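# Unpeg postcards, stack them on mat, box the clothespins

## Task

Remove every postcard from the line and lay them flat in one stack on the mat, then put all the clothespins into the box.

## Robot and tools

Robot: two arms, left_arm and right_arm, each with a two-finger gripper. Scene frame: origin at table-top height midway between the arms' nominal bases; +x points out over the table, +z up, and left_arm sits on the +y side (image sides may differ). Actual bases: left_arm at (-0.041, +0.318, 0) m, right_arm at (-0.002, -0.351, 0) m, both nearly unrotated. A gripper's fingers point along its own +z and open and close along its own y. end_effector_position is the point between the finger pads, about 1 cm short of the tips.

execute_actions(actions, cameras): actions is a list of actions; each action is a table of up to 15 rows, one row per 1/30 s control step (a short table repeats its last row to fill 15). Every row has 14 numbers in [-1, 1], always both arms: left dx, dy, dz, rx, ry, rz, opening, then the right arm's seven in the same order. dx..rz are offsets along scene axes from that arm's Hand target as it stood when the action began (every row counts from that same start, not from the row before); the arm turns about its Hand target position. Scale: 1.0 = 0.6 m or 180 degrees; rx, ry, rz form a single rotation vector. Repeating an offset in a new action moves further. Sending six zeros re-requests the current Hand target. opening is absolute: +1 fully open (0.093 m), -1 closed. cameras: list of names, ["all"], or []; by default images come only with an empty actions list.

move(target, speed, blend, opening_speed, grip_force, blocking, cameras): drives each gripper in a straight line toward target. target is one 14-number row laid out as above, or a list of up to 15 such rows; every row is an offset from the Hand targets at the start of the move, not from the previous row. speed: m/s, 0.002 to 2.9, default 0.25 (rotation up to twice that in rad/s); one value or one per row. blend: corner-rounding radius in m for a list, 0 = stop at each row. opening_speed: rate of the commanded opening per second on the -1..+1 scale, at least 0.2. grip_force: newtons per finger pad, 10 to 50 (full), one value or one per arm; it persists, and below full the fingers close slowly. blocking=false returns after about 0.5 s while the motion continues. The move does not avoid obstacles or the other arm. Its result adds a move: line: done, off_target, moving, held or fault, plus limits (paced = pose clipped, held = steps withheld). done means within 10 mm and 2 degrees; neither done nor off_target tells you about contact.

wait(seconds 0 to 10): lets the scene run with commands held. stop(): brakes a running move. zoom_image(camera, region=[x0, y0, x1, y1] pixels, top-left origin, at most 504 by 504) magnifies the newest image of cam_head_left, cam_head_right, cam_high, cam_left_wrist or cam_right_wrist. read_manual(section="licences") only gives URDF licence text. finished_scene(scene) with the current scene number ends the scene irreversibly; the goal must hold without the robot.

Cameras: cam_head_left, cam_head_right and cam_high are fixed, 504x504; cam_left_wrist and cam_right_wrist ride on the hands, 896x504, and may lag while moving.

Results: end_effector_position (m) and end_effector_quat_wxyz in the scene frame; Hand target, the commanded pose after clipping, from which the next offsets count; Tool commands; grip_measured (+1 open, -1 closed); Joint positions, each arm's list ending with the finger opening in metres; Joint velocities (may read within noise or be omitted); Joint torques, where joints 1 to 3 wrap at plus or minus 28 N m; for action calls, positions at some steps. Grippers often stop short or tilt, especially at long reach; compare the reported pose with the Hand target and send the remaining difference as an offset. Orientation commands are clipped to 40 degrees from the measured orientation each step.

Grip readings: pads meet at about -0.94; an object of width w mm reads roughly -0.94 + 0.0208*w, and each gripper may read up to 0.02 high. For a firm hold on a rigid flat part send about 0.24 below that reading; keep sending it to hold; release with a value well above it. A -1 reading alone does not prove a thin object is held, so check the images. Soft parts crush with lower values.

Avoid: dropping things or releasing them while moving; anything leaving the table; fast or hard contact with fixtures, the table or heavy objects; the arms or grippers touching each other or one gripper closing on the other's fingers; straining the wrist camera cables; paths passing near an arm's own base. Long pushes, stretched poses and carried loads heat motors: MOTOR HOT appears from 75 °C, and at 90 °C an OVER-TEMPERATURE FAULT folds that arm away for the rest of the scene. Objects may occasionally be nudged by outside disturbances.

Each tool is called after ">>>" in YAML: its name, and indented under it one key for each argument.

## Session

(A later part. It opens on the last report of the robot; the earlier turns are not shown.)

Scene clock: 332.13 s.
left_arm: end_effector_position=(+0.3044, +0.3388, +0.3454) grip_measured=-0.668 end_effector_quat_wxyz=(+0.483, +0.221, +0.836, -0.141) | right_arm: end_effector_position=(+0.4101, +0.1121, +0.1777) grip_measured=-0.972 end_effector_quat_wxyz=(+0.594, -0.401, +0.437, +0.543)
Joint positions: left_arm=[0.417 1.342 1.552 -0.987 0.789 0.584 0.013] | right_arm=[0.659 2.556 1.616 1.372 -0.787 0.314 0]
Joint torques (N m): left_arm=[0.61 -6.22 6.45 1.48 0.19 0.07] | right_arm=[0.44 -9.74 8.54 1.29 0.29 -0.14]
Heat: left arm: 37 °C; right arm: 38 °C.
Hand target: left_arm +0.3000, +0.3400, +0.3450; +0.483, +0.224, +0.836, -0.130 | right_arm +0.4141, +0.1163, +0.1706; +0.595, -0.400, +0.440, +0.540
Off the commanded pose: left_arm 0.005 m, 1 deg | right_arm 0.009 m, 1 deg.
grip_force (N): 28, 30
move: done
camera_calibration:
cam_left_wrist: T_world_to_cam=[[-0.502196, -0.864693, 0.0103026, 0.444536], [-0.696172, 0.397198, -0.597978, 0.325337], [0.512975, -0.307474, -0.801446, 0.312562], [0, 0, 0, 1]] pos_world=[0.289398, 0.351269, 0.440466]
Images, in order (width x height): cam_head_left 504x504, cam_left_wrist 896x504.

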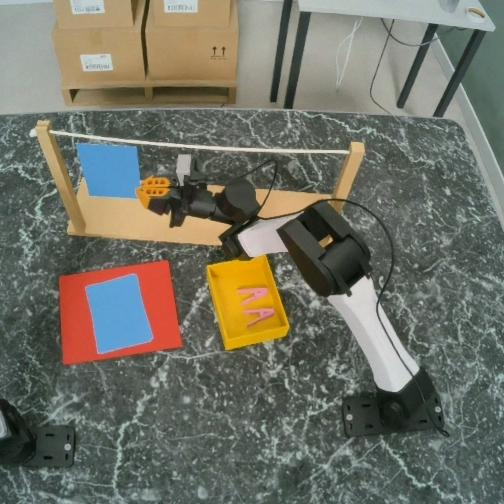

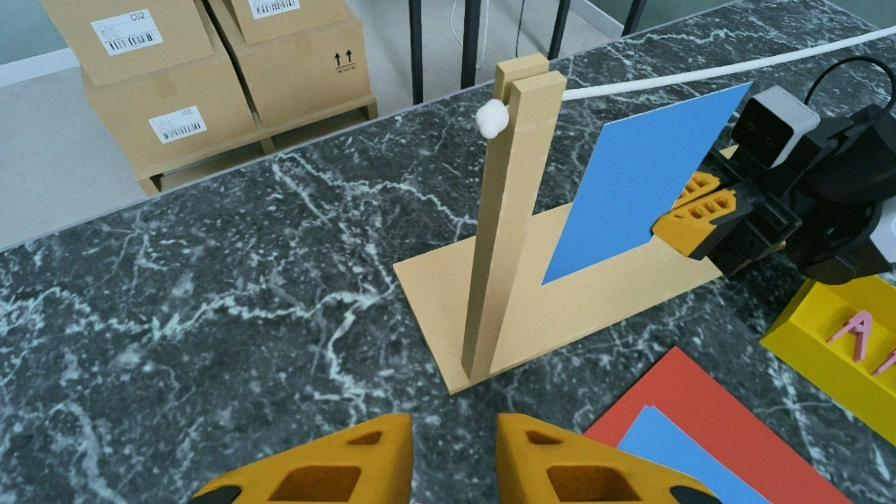

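>>> move:
  target:
    - [0,0,0,0,0,0,-1, -0.1083,-0.0133,0,0,0,0,-1]
    - [0,0,0,0,0,0,-1, -0.3568,-0.0688,0.049,-0.1485,0.0204,-0.0244,-1]
  speed: [0.08, 0.18]
  blend: 0.02
  cameras: ["cam_head_left", "cam_right_wrist", "cam_left_wrist"]

Scene clock: 341.80 s.
left_arm: end_effector_position=(+0.3045, +0.3389, +0.3453) grip_measured=-0.668 end_effector_quat_wxyz=(+0.483, +0.221, +0.836, -0.141) | right_arm: end_effector_position=(+0.2014, +0.0756, +0.1874) grip_measured=-0.972 end_effector_quat_wxyz=(+0.481, -0.493, +0.595, +0.414)
Joint positions: left_arm=[0.417 1.342 1.552 -0.987 0.789 0.584 0.013] | right_arm=[0.99 1.63 0.795 0.622 -0.414 -0.068 0]
Joint torques (N m): left_arm=[0.59 -6.23 6.45 1.5 0.19 0.07] | right_arm=[0.68 -8.61 7.5 1.69 0.03 -0.1]
Heat: left arm: 36 °C; right arm: 39 °C.
Hand target: left_arm +0.3001, +0.3400, +0.3450; +0.483, +0.224, +0.836, -0.130 | right_arm +0.2000, +0.0749, +0.1999; +0.492, -0.493, +0.586, +0.414
Off the commanded pose: left_arm 0.005 m, 1 deg | right_arm 0.013 m, 2 deg.
grip_force (N): 28, 30
move: off_target (right_arm)
camera_calibration:
cam_left_wrist: T_world_to_cam=[[-0.501896, -0.864874, 0.00969838, 0.444777], [-0.696387, 0.39742, -0.59758, 0.325147], [0.512977, -0.306677, -0.801751, 0.312416], [0, 0, 0, 1]] pos_world=[0.289398, 0.351267, 0.440468]
cam_right_wrist: T_world_to_cam=[[0.979314, -0.200522, -0.0271284, -0.179154], [-0.141625, -0.583483, -0.799681, 0.261395], [0.144524, 0.78698, -0.599812, 0.109042], [0, 0, 0, 1]] pos_world=[0.196709, 0.0307813, 0.269577]
Images, in order (width x height): cam_head_left 504x504, cam_left_wrist 896x504, cam_right_wrist 896x504.

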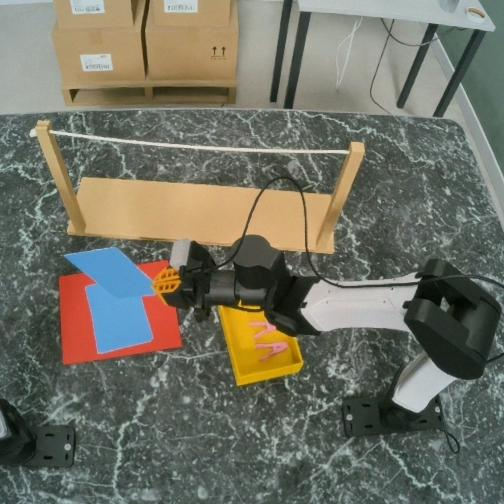

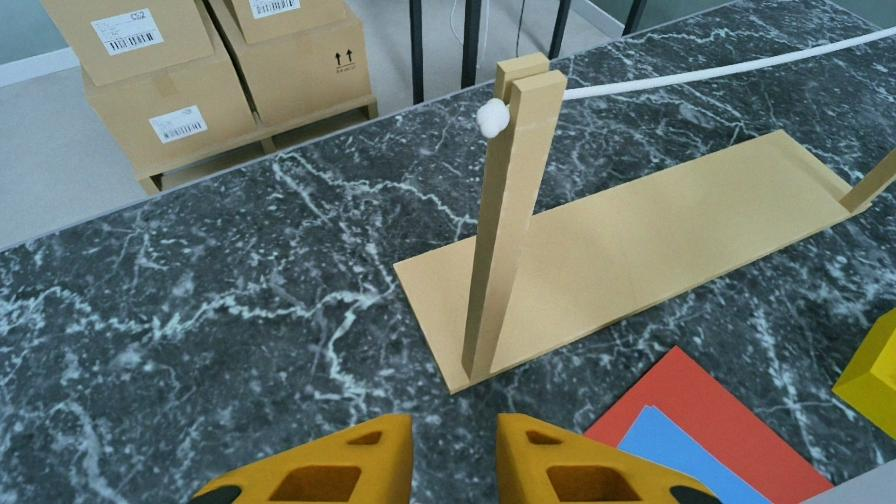

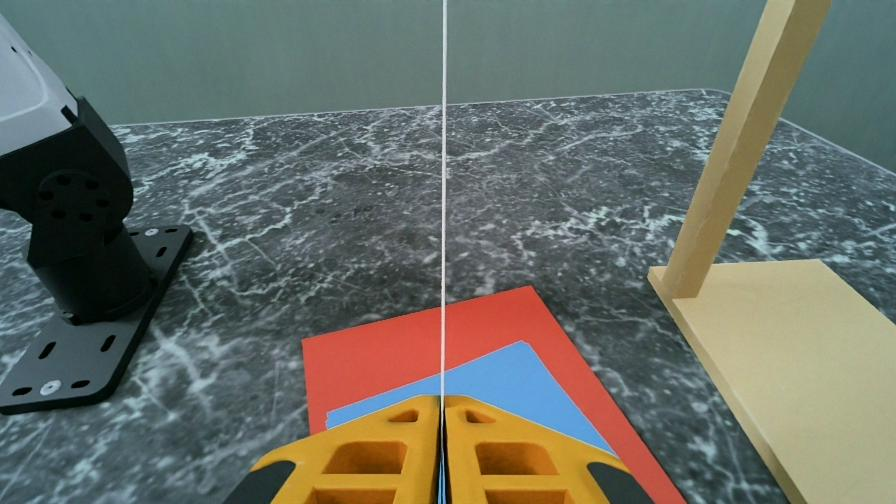

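>>> zoom_image:
  camera: "cam_head_left"
  region: [40, 220, 340, 420]

>>> wait:
  seconds: 0
  cameras: ["cam_head_right", "cam_high"]

Scaled by 1.680 from the camera's 504x504 image, which has a finer 720x720 frame.

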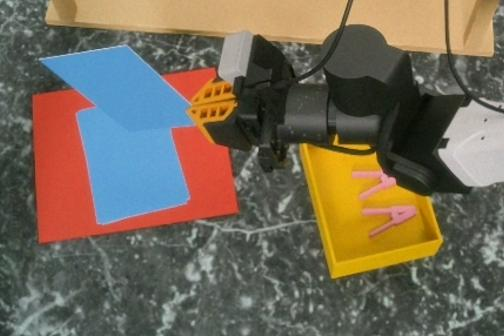

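Scene clock: 342.37 s.
left_arm: end_effector_position=(+0.3045, +0.3389, +0.3453) grip_measured=-0.668 end_effector_quat_wxyz=(+0.483, +0.221, +0.836, -0.141) | right_arm: end_effector_position=(+0.2015, +0.0756, +0.1872) grip_measured=-0.972 end_effector_quat_wxyz=(+0.481, -0.493, +0.595, +0.414)
Joint positions: left_arm=[0.417 1.342 1.552 -0.987 0.789 0.584 0.013] | right_arm=[0.99 1.63 0.795 0.622 -0.414 -0.068 0]
Joint torques (N m): left_arm=[0.61 -6.22 6.46 1.5 0.19 0.07] | right_arm=[0.64 -8.59 7.45 1.68 0.03 -0.11]
Heat: left arm: 36 °C; right arm: 39 °C.
Hand target: left_arm +0.3001, +0.3400, +0.3450; +0.483, +0.224, +0.836, -0.130 | right_arm +0.2000, +0.0749, +0.1998; +0.492, -0.492, +0.587, +0.414
Tool commands: left_gripper/opening=-1.0 right_gripper/opening=-1.0
Off the commanded pose: left_arm 0.005 m, 1 deg | right_arm 0.013 m, 2 deg.
grip_force (N): 28, 30
Images, in order (width x height): cam_head_right 504x504, cam_high 504x504.

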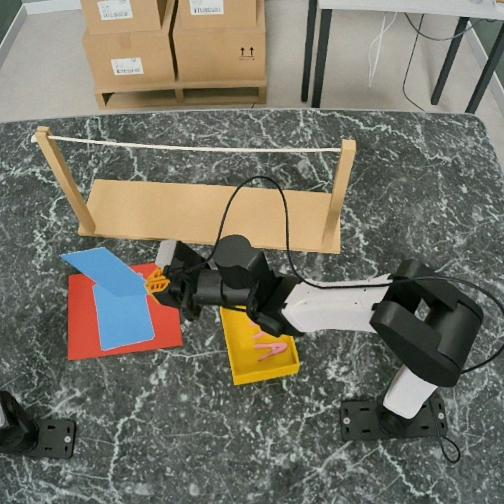

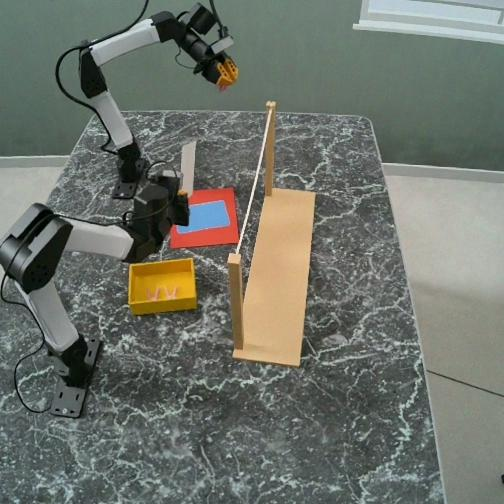

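>>> move:
  target: [0,0,0,0,0,0,-1, -0.0067,0.0285,-0.0463,0.045,0.4835,-0.1252,-1]
  speed: 0.3
  cameras: ["cam_head_left", "cam_head_right", "cam_right_wrist", "cam_high"]

Scene clock: 349.70 s.
left_arm: end_effector_position=(+0.3045, +0.3389, +0.3453) grip_measured=-0.668 end_effector_quat_wxyz=(+0.483, +0.221, +0.836, -0.141) | right_arm: end_effector_position=(+0.1966, +0.0847, +0.1689) grip_measured=-0.972 end_effector_quat_wxyz=(+0.056, +0.073, +0.812, +0.577)
Joint positions: left_arm=[0.417 1.342 1.552 -0.987 0.789 0.584 0.013] | right_arm=[1.034 1.643 0.876 0.411 -0.338 1.44 0]
Joint torques (N m): left_arm=[0.64 -6.24 6.46 1.51 0.19 0.06] | right_arm=[0.79 -5.19 9.69 1.64 -0.15 -0.07]
Heat: left arm: 35 °C; right arm: 38 °C.
Hand target: left_arm +0.3001, +0.3400, +0.3450; +0.483, +0.224, +0.836, -0.130 | right_arm +0.1958, +0.0921, +0.1721; +0.051, +0.070, +0.811, +0.579
Off the commanded pose: left_arm 0.005 m, 1 deg | right_arm 0.008 m, 1 deg.
grip_force (N): 28, 30
move: done
camera_calibration:
cam_right_wrist: T_world_to_cam=[[-0.0724183, -0.348361, -0.934559, 0.199567], [-0.960362, -0.22854, 0.159607, 0.220062], [-0.269185, 0.909073, -0.318003, 0.114942], [0, 0, 0, 1]] pos_world=[0.256732, 0.0153235, 0.187935]
Images, in order (width x height): cam_head_left 504x504, cam_head_right 504x504, cam_high 504x504, cam_right_wrist 896x504.

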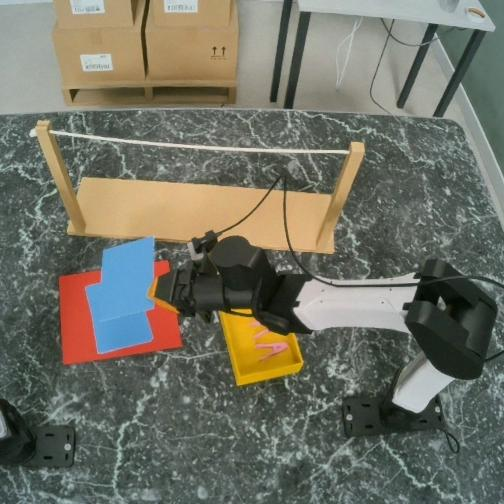

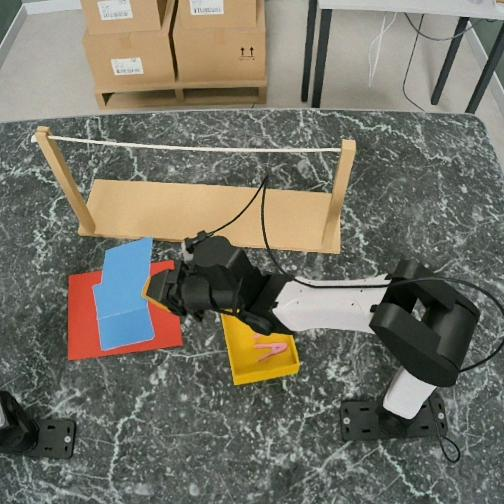

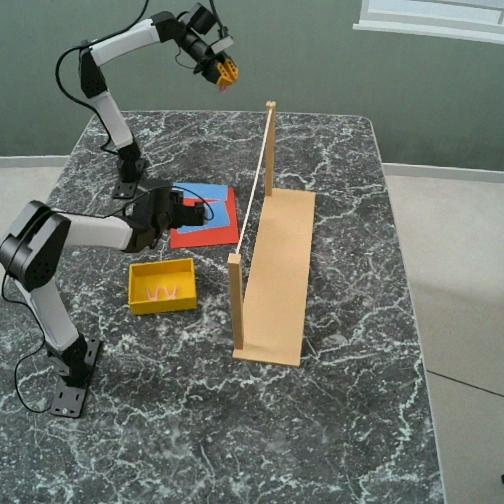

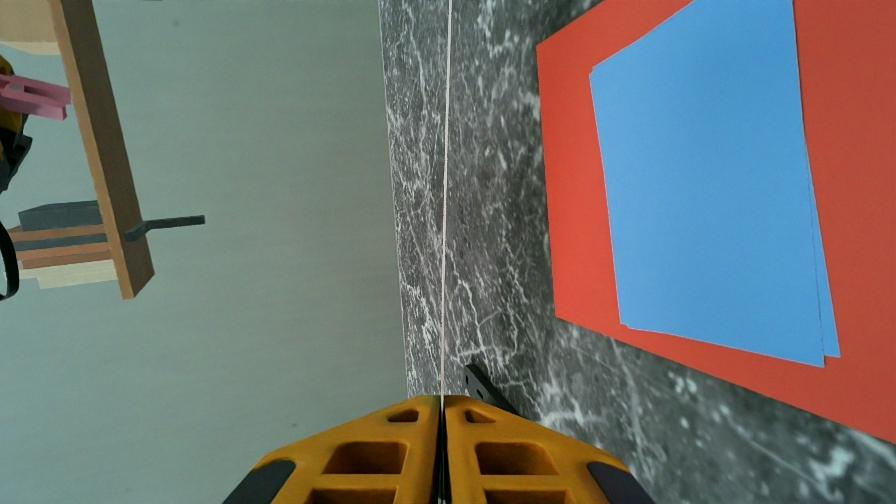

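>>> zoom_image:
  camera: "cam_head_left"
  region: [40, 220, 200, 380]

>>> zoom_image:
  camera: "cam_head_right"
  region: [40, 220, 200, 380]

>>> zoom_image:
  camera: "cam_high"
  region: [110, 150, 270, 310]

Scaled by 3.150 from the camera's 504x504 image, which has a finer 720x720 frame.

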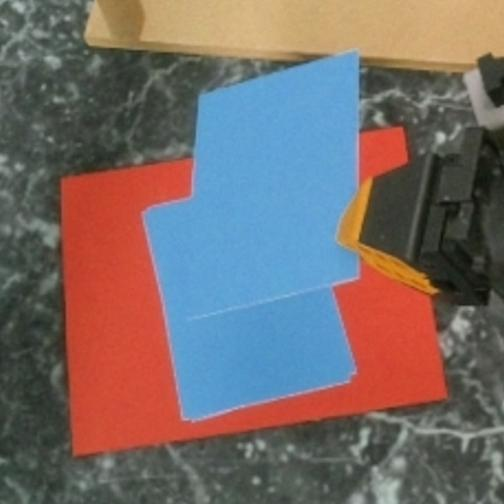

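Scaled by 3.150 from the camera's 504x504 image, which has a finer 720x720 frame.

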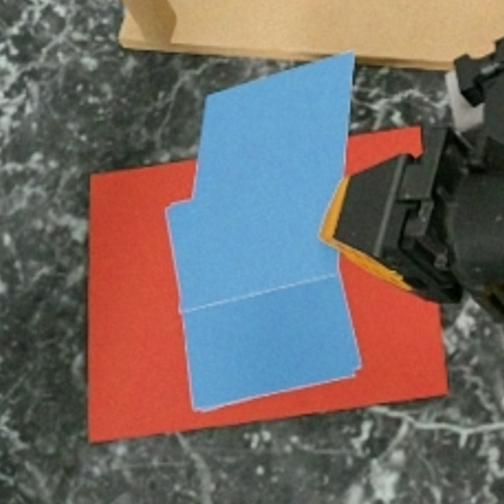

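Scaled by 3.150 from the camera's 504x504 image, which has a finer 720x720 frame.

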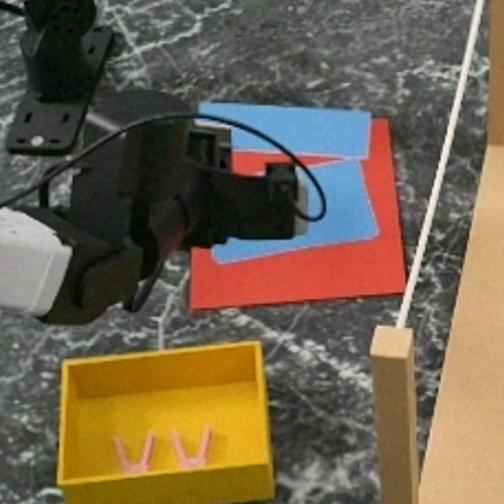

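>>> move:
  target: [0,0,0,0,0,0,-1, 0.0195,0.0593,-0.0618,0,0,0.0667,-1]
  speed: 0.12
  cameras: ["cam_head_left", "cam_head_right", "cam_high"]

>>> zoom_image:
  camera: "cam_head_left"
  region: [40, 220, 200, 380]

>>> zoom_image:
  camera: "cam_head_right"
  region: [40, 220, 200, 380]

Scene clock: 357.20 s.
left_arm: end_effector_position=(+0.3045, +0.3389, +0.3453) grip_measured=-0.668 end_effector_quat_wxyz=(+0.483, +0.221, +0.836, -0.141) | right_arm: end_effector_position=(+0.2002, +0.1215, +0.1285) grip_measured=-0.972 end_effector_quat_wxyz=(-0.019, -0.007, +0.822, +0.569)
Joint positions: left_arm=[0.417 1.342 1.552 -0.987 0.789 0.584 0.013] | right_arm=[0.993 1.895 1.042 0.419 -0.584 1.345 0]
Joint torques (N m): left_arm=[0.62 -6.23 6.46 1.49 0.19 0.06] | right_arm=[-0.43 -6.83 9.14 1.86 -0.24 -0.12]
Heat: left arm: 34 °C; right arm: 37 °C.
Hand target: left_arm +0.3001, +0.3400, +0.3450; +0.483, +0.224, +0.836, -0.130 | right_arm +0.2076, +0.1277, +0.1351; -0.010, -0.015, +0.814, +0.581
Off the commanded pose: left_arm 0.005 m, 1 deg | right_arm 0.012 m, 2 deg.
grip_force (N): 28, 30
move: off_target (right_arm)
Images, in order (width x height): cam_head_left 504x504, cam_head_right 504x504, cam_high 504x504.

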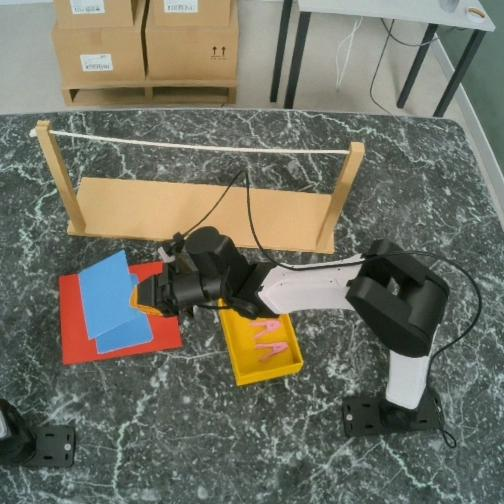

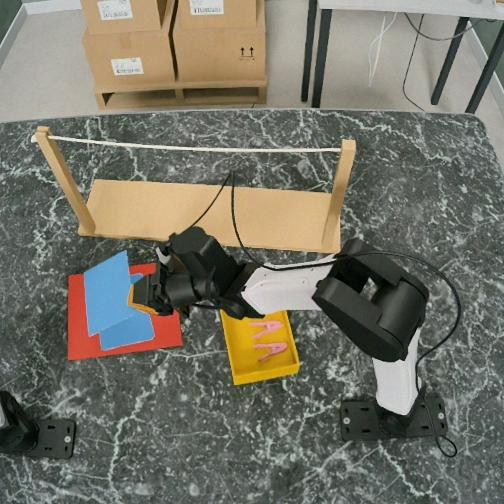

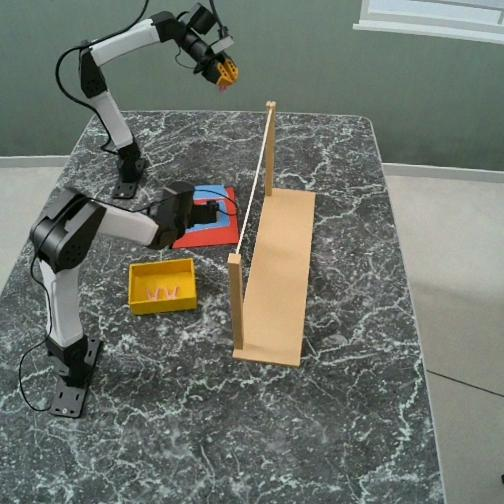

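Scaled by 3.150 from the camera's 504x504 image, which has a finer 720x720 frame.

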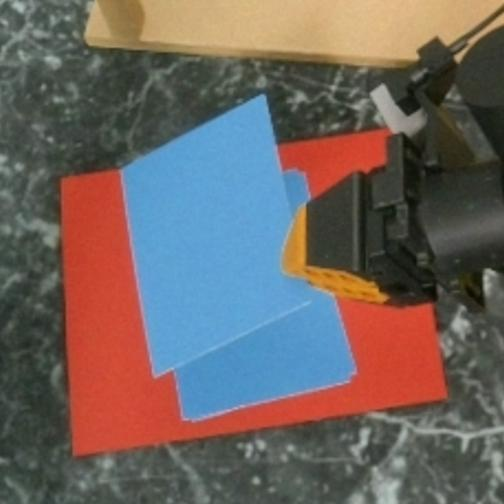

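Scaled by 3.150 from the camera's 504x504 image, which has a finer 720x720 frame.

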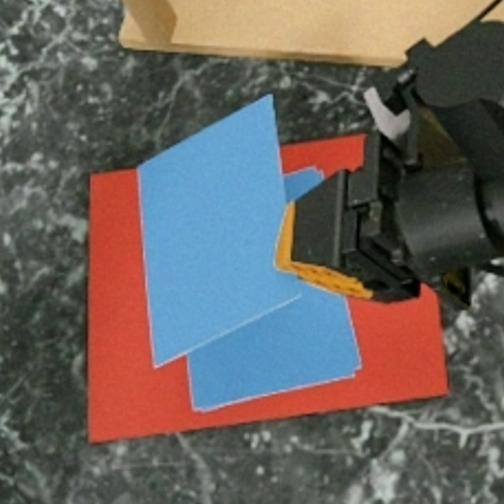

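>>> move:
  target: [0,0,0,0,0,0,-1, 0.0192,0.005,-0.1142,0.007,-0.0281,0.0092,-1]
  speed: 0.08
  cameras: ["cam_head_left", "cam_head_right", "cam_high"]

>>> zoom_image:
  camera: "cam_head_left"
  region: [40, 220, 200, 380]

>>> zoom_image:
  camera: "cam_head_right"
  region: [40, 220, 200, 380]

Scene clock: 361.10 s.
left_arm: end_effector_position=(+0.3045, +0.3389, +0.3453) grip_measured=-0.668 end_effector_quat_wxyz=(+0.483, +0.221, +0.836, -0.141) | right_arm: end_effector_position=(+0.2162, +0.1322, +0.0722) grip_measured=-0.972 end_effector_quat_wxyz=(+0.014, -0.050, +0.808, +0.586)
Joint positions: left_arm=[0.417 1.342 1.552 -0.987 0.789 0.584 0.013] | right_arm=[0.973 2.111 1.034 0.687 -0.608 1.255 0]
Joint torques (N m): left_arm=[0.59 -6.23 6.46 1.49 0.18 0.06] | right_arm=[-0.44 -7.57 5.57 1.92 -0.25 -0.2]
Heat: left arm: 34 °C; right arm: 37 °C.
Hand target: left_arm +0.3001, +0.3400, +0.3450; +0.483, +0.224, +0.836, -0.130 | right_arm +0.2193, +0.1306, +0.0665; +0.018, -0.053, +0.807, +0.588
Off the commanded pose: left_arm 0.005 m, 1 deg | right_arm 0.007 m, 1 deg.
grip_force (N): 28, 30
move: done
Images, in order (width x height): cam_head_left 504x504, cam_head_right 504x504, cam_high 504x504.

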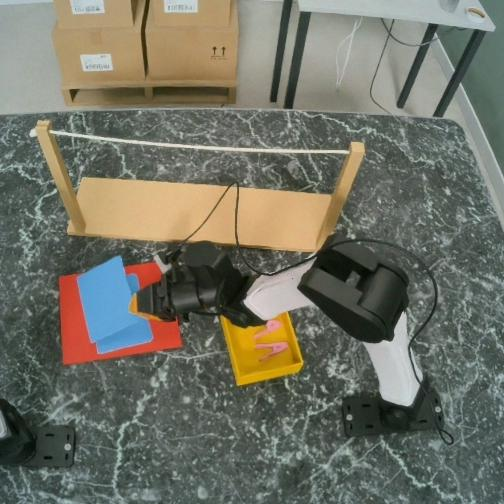

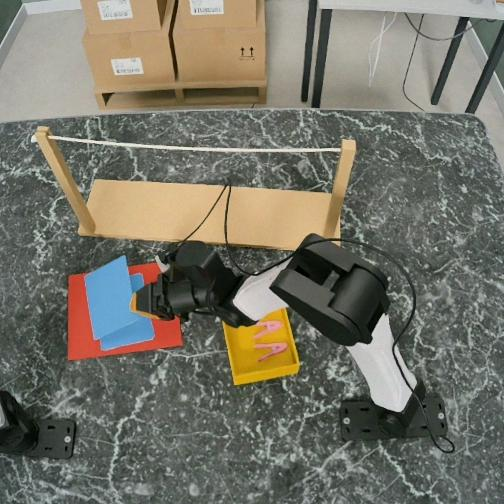

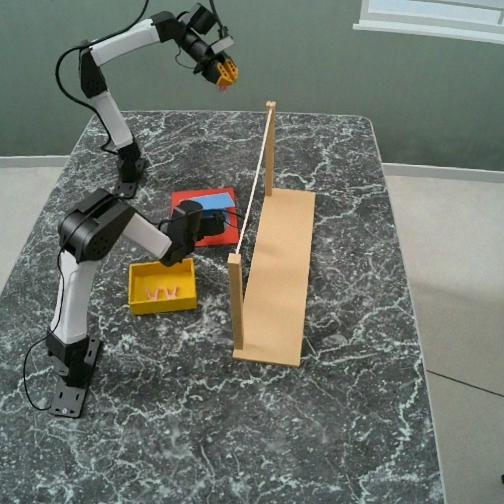

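Scaled by 3.150 from the camera's 504x504 image, which has a finer 720x720 frame.

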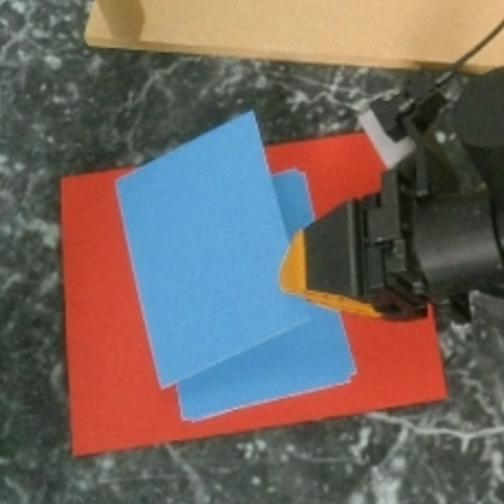

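Scaled by 3.150 from the camera's 504x504 image, which has a finer 720x720 frame.

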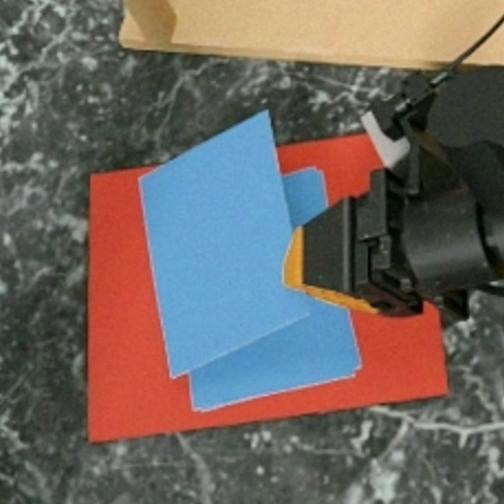

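>>> move:
  target: [0,0,0,0,0,0,-1, -0.0017,-0.0117,-0.0508,0,0,0,-1]
  speed: 0.04
  cameras: ["cam_head_left", "cam_head_right", "cam_right_wrist"]

>>> zoom_image:
  camera: "cam_head_left"
  region: [40, 220, 200, 380]

>>> zoom_image:
  camera: "cam_head_right"
  region: [40, 220, 200, 380]

Scene clock: 365.17 s.
left_arm: end_effector_position=(+0.3045, +0.3389, +0.3453) grip_measured=-0.668 end_effector_quat_wxyz=(+0.483, +0.221, +0.836, -0.141) | right_arm: end_effector_position=(+0.2155, +0.1278, +0.0486) grip_measured=-0.972 end_effector_quat_wxyz=(+0.016, -0.055, +0.802, +0.594)
Joint positions: left_arm=[0.417 1.342 1.552 -0.987 0.789 0.584 0.013] | right_arm=[0.965 2.185 1 0.815 -0.624 1.252 0]
Joint torques (N m): left_arm=[0.58 -6.22 6.45 1.5 0.18 0.05] | right_arm=[-0.46 -7.17 4.77 1.81 -0.14 -0.21]
Heat: left arm: 33 °C; right arm: 37 °C.
Hand target: left_arm +0.3001, +0.3400, +0.3450; +0.483, +0.224, +0.836, -0.130 | right_arm +0.2181, +0.1237, +0.0362; +0.018, -0.053, +0.807, +0.588
Off the commanded pose: left_arm 0.005 m, 1 deg | right_arm 0.014 m, 1 deg.
grip_force (N): 28, 30
move: off_target (right_arm)
camera_calibration:
cam_right_wrist: T_world_to_cam=[[0.0947084, -0.316249, -0.943937, 0.0637959], [-0.880633, -0.468792, 0.0687034, 0.285225], [-0.464237, 0.824755, -0.322898, 0.0956004], [0, 0, 0, 1]] pos_world=[0.289518, 0.0750395, 0.0714925]
Images, in order (width x height): cam_head_left 504x504, cam_head_right 504x504, cam_right_wrist 896x504.

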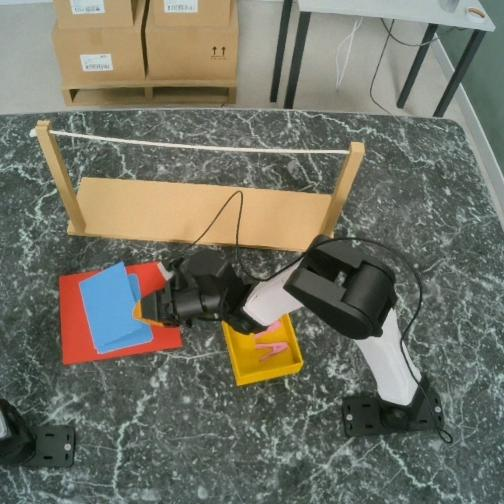

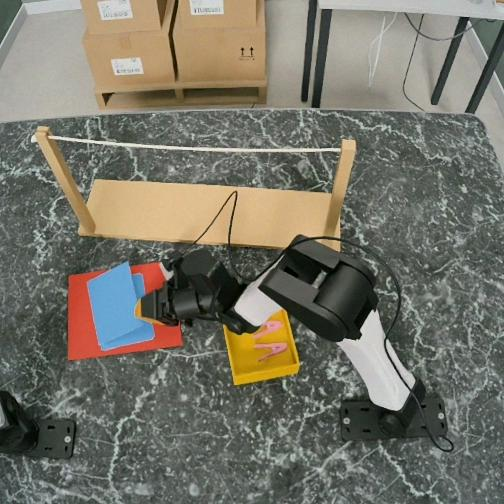

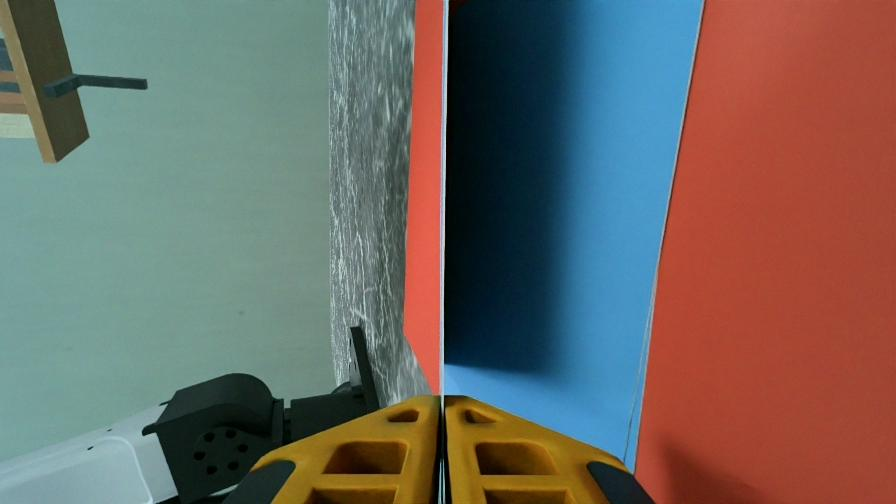

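Scaled by 3.150 from the camera's 504x504 image, which has a finer 720x720 frame.

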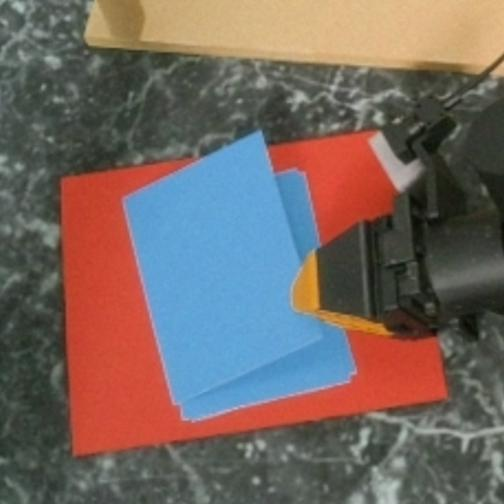

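Scaled by 3.150 from the camera's 504x504 image, which has a finer 720x720 frame.

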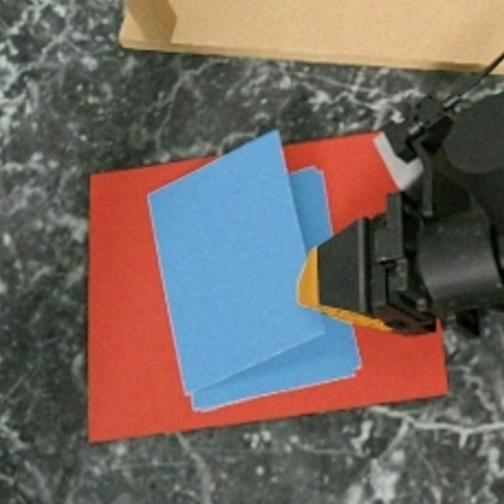

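>>> move:
  target: [0,0,0,0,0,0,-1, -0.0018,-0.012,-0.0087,0,0,0,-1]
  speed: 0.04
  cameras: ["cam_head_left", "cam_head_right", "cam_right_wrist"]

>>> zoom_image:
  camera: "cam_head_left"
  region: [40, 220, 200, 380]

>>> zoom_image:
  camera: "cam_head_right"
  region: [40, 220, 200, 380]

Scene clock: 367.30 s.
left_arm: end_effector_position=(+0.3045, +0.3389, +0.3453) grip_measured=-0.668 end_effector_quat_wxyz=(+0.483, +0.221, +0.836, -0.141) | right_arm: end_effector_position=(+0.2153, +0.1218, +0.0465) grip_measured=-0.972 end_effector_quat_wxyz=(+0.019, -0.055, +0.800, +0.598)
Joint positions: left_arm=[0.417 1.342 1.552 -0.987 0.789 0.584 0.013] | right_arm=[0.957 2.185 0.971 0.853 -0.63 1.252 0]
Joint torques (N m): left_arm=[0.58 -6.24 6.48 1.49 0.2 0.06] | right_arm=[-0.47 -6.8 4.51 1.78 -0.18 -0.2]
Heat: left arm: 33 °C; right arm: 36 °C.
Hand target: left_arm +0.3001, +0.3400, +0.3450; +0.483, +0.224, +0.836, -0.130 | right_arm +0.2170, +0.1164, +0.0309; +0.018, -0.053, +0.807, +0.588
Off the commanded pose: left_arm 0.005 m, 1 deg | right_arm 0.016 m, 1 deg.
grip_force (N): 28, 30
move: off_target (right_arm)
camera_calibration:
cam_right_wrist: T_world_to_cam=[[0.0974792, -0.308112, -0.946343, 0.0584707], [-0.882143, -0.466991, 0.0611774, 0.282879], [-0.460783, 0.828847, -0.317321, 0.0982885], [0, 0, 0, 1]] pos_world=[0.28913, 0.0686515, 0.0692165]
Images, in order (width x height): cam_head_left 504x504, cam_head_right 504x504, cam_right_wrist 896x504.

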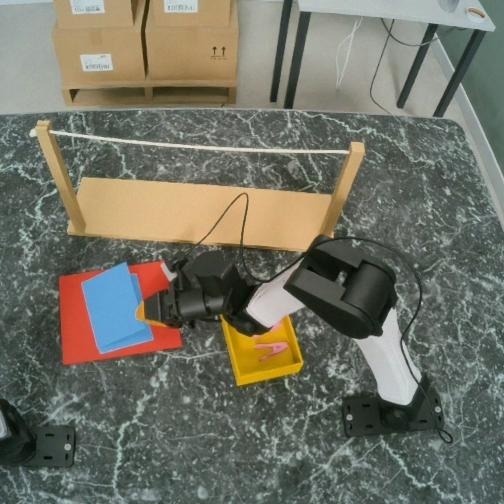

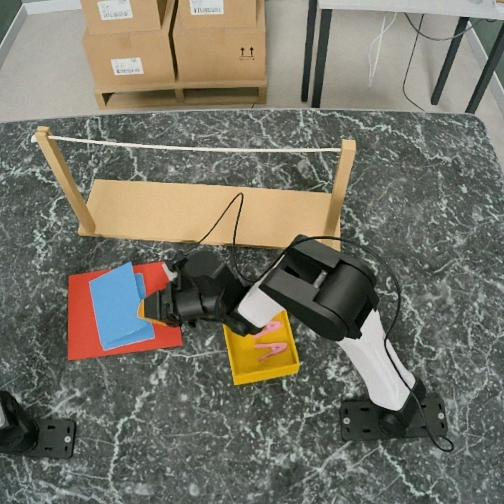

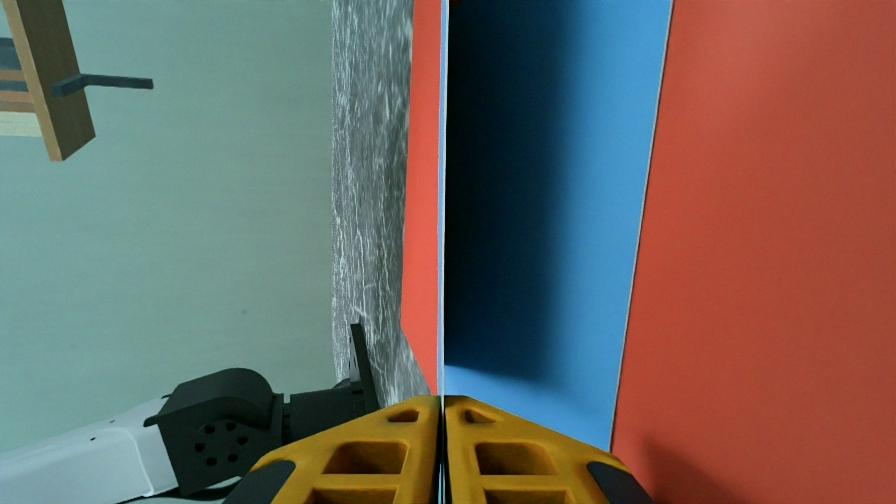

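Scaled by 3.150 from the camera's 504x504 image, which has a finer 720x720 frame.

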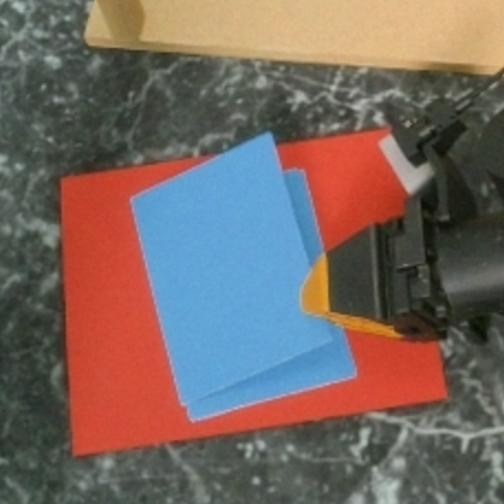

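Scaled by 3.150 from the camera's 504x504 image, which has a finer 720x720 frame.

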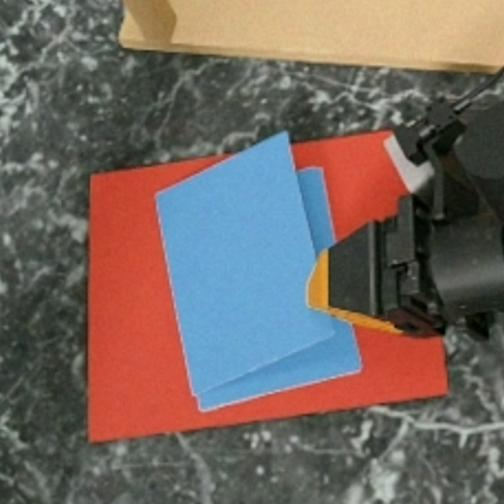

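>>> zoom_image:
  camera: "cam_right_wrist"
  region: [330, 0, 730, 400]

>>> wait:
  seconds: 0
  cameras: ["cam_left_wrist", "cam_high"]

Scaled by 1.260 from the camera's 896x504 image, which has a finer 1280x720 frame.

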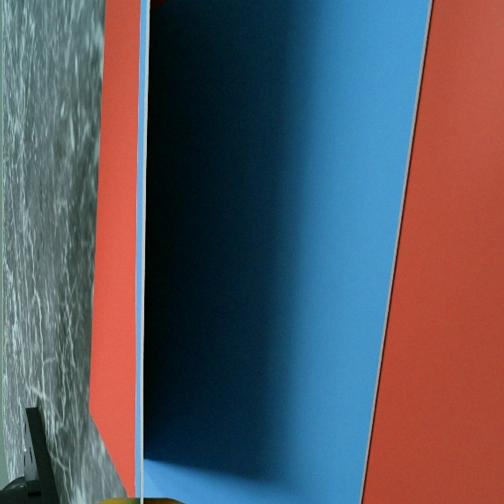

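Scene clock: 368.50 s.
left_arm: end_effector_position=(+0.3045, +0.3389, +0.3453) grip_measured=-0.668 end_effector_quat_wxyz=(+0.483, +0.221, +0.836, -0.141) | right_arm: end_effector_position=(+0.2153, +0.1218, +0.0466) grip_measured=-0.972 end_effector_quat_wxyz=(+0.019, -0.056, +0.800, +0.598)
Joint positions: left_arm=[0.417 1.342 1.552 -0.987 0.789 0.584 0.013] | right_arm=[0.957 2.185 0.971 0.854 -0.63 1.252 0]
Joint torques (N m): left_arm=[0.59 -6.22 6.49 1.5 0.19 0.07] | right_arm=[-0.51 -6.84 4.52 1.76 -0.15 -0.24]
Heat: left arm: 33 °C; right arm: 36 °C.
Hand target: left_arm +0.3001, +0.3400, +0.3450; +0.483, +0.224, +0.836, -0.130 | right_arm +0.2171, +0.1164, +0.0309; +0.018, -0.053, +0.807, +0.588
Tool commands: left_gripper/opening=-1.0 right_gripper/opening=-1.0
Off the commanded pose: left_arm 0.005 m, 1 deg | right_arm 0.017 m, 1 deg.
grip_force (N): 28, 30
camera_calibration:
cam_left_wrist: T_world_to_cam=[[-0.501896, -0.864874, 0.00969838, 0.444777], [-0.696387, 0.39742, -0.59758, 0.325147], [0.512977, -0.306677, -0.801751, 0.312416], [0, 0, 0, 1]] pos_world=[0.289398, 0.351267, 0.440468]
Images, in order (width x height): cam_high 504x504, cam_left_wrist 896x504.

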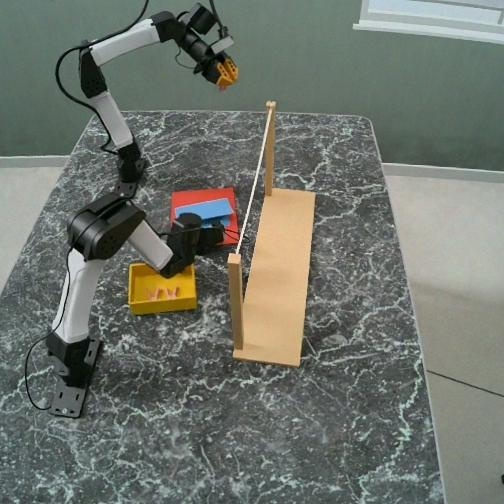

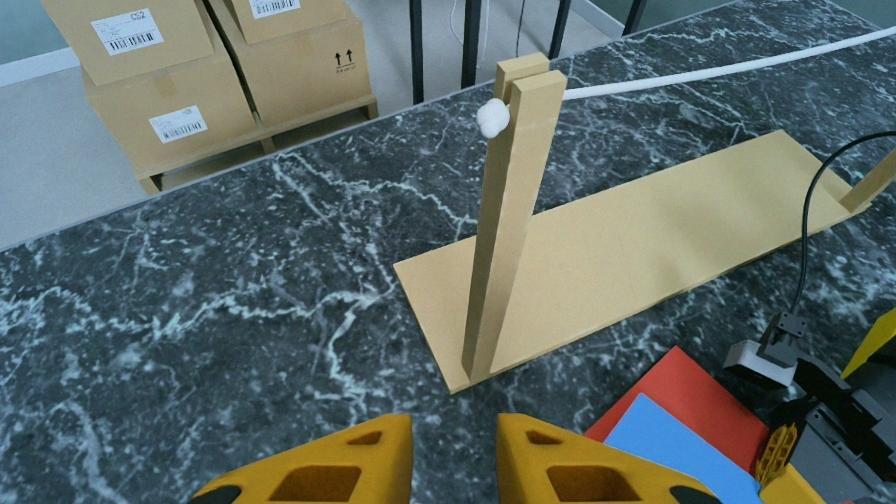

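>>> move:
  target: [0,0,0,0,0,0,-1, 0,0.006,0.0192,0,0,0,-0.72]
  speed: 0.03
  opening_speed: 0.3
  cameras: ["cam_head_left", "cam_right_wrist"]

>>> zoom_image:
  camera: "cam_head_left"
  region: [40, 220, 200, 380]

Scene clock: 371.93 s.
left_arm: end_effector_position=(+0.3045, +0.3389, +0.3453) grip_measured=-0.668 end_effector_quat_wxyz=(+0.483, +0.221, +0.836, -0.141) | right_arm: end_effector_position=(+0.2143, +0.1204, +0.0420) grip_measured=-0.722 end_effector_quat_wxyz=(+0.013, -0.052, +0.805, +0.590)
Joint positions: left_arm=[0.417 1.342 1.552 -0.987 0.789 0.584 0.013] | right_arm=[0.957 2.185 0.971 0.831 -0.63 1.251 0.011]
Joint torques (N m): left_arm=[0.62 -6.24 6.46 1.49 0.19 0.05] | right_arm=[-0.06 -9.32 5.85 1.56 -0.09 -0.19]
Heat: left arm: 33 °C; right arm: 36 °C.
Hand target: left_arm +0.3001, +0.3400, +0.3450; +0.483, +0.224, +0.836, -0.130 | right_arm +0.2171, +0.1200, +0.0424; +0.018, -0.053, +0.807, +0.588
Off the commanded pose: left_arm 0.005 m, 1 deg | right_arm 0.003 m, 1 deg.
grip_force (N): 28, 30
move: done
camera_calibration:
cam_right_wrist: T_world_to_cam=[[0.0855843, -0.325585, -0.941631, 0.0583161], [-0.881141, -0.465865, 0.0809945, 0.280386], [-0.465044, 0.822778, -0.326757, 0.0996469], [0, 0, 0, 1]] pos_world=[0.288409, 0.0676218, 0.0647628]
Images, in order (width x height): cam_head_left 504x504, cam_right_wrist 896x504.

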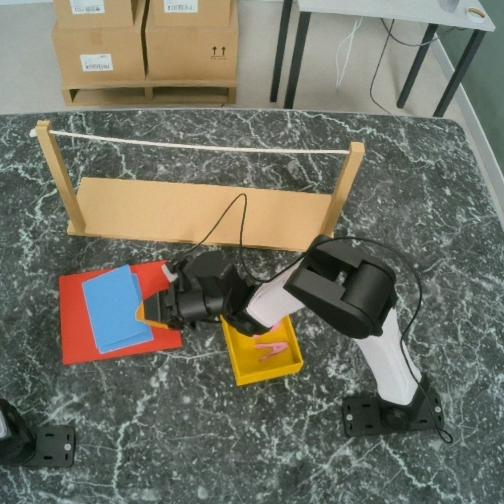

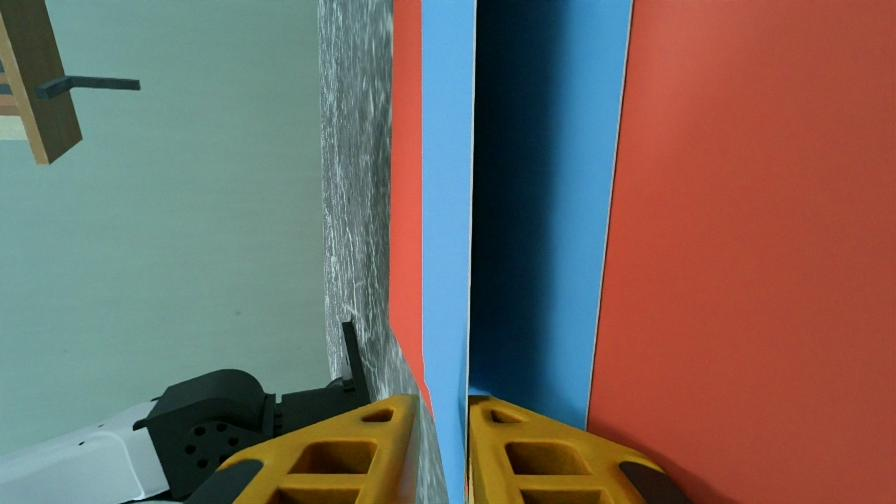

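Scaled by 3.150 from the camera's 504x504 image, which has a finer 720x720 frame.

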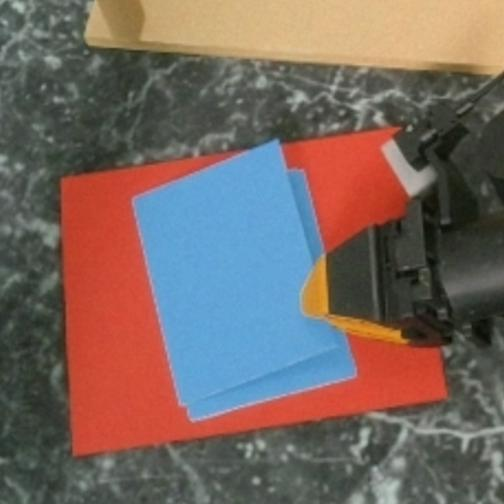

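>>> move:
  target: [0,0,0,0,0,0,-1, 0,-0.0067,0.0033,-0.1564,-0.0578,0,-0.72]
  speed: 0.12
  cameras: ["cam_head_left", "cam_right_wrist"]

>>> zoom_image:
  camera: "cam_head_left"
  region: [40, 220, 200, 380]

Scene clock: 375.83 s.
left_arm: end_effector_position=(+0.3045, +0.3389, +0.3453) grip_measured=-0.668 end_effector_quat_wxyz=(+0.483, +0.221, +0.836, -0.141) | right_arm: end_effector_position=(+0.2166, +0.1151, +0.0289) grip_measured=-0.722 end_effector_quat_wxyz=(+0.066, -0.103, +0.921, +0.369)
Joint positions: left_arm=[0.417 1.342 1.552 -0.987 0.789 0.584 0.013] | right_arm=[1.035 2.079 1.259 -0.041 -0.327 0.924 0.011]
Joint torques (N m): left_arm=[0.59 -6.24 6.43 1.49 0.18 0.06] | right_arm=[0.76 -12.22 8.08 1 0.09 -0.17]
Heat: left arm: 33 °C; right arm: 37 °C.
Hand target: left_arm +0.3001, +0.3400, +0.3450; +0.483, +0.224, +0.836, -0.130 | right_arm +0.2170, +0.1161, +0.0445; +0.077, -0.108, +0.920, +0.368
Off the commanded pose: left_arm 0.005 m, 1 deg | right_arm 0.016 m, 1 deg.
grip_force (N): 28, 30
move: off_target (right_arm)
camera_calibration:
cam_right_wrist: T_world_to_cam=[[0.223441, -0.727214, -0.649026, 0.0519678], [-0.899614, -0.410164, 0.149865, 0.276575], [-0.375191, 0.550387, -0.745859, 0.124868], [0, 0, 0, 1]] pos_world=[0.284049, 0.0825075, 0.0854131]
Images, in order (width x height): cam_head_left 504x504, cam_right_wrist 896x504.

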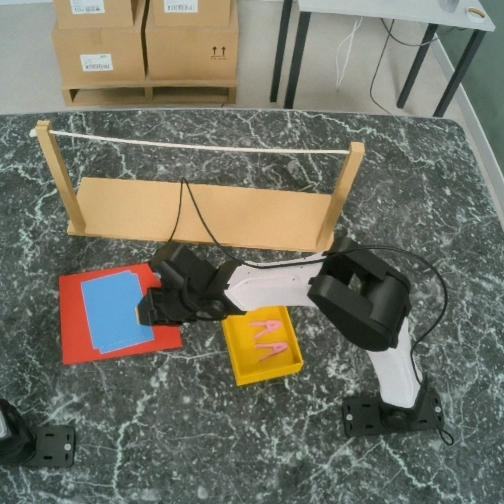

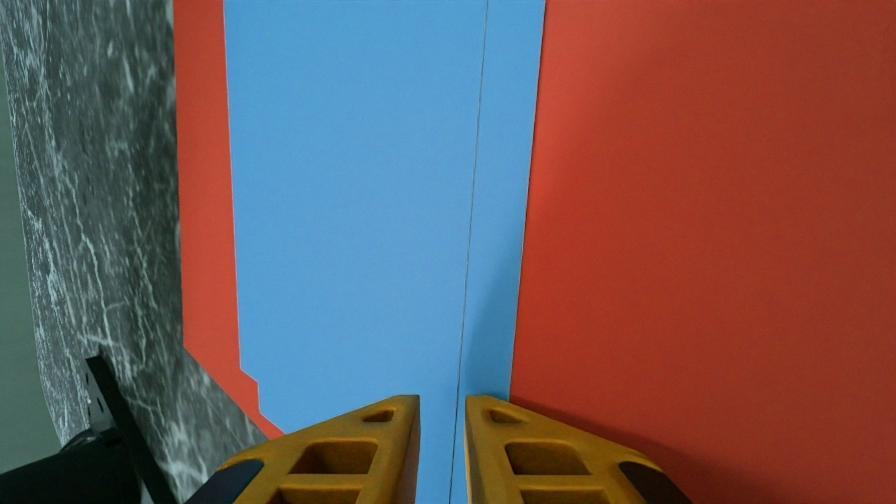

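Scaled by 3.150 from the camera's 504x504 image, which has a finer 720x720 frame.

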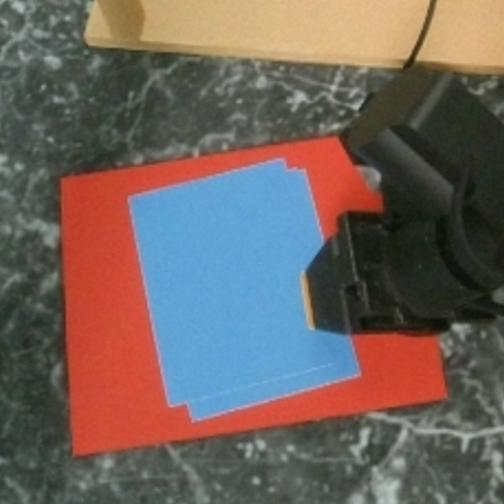

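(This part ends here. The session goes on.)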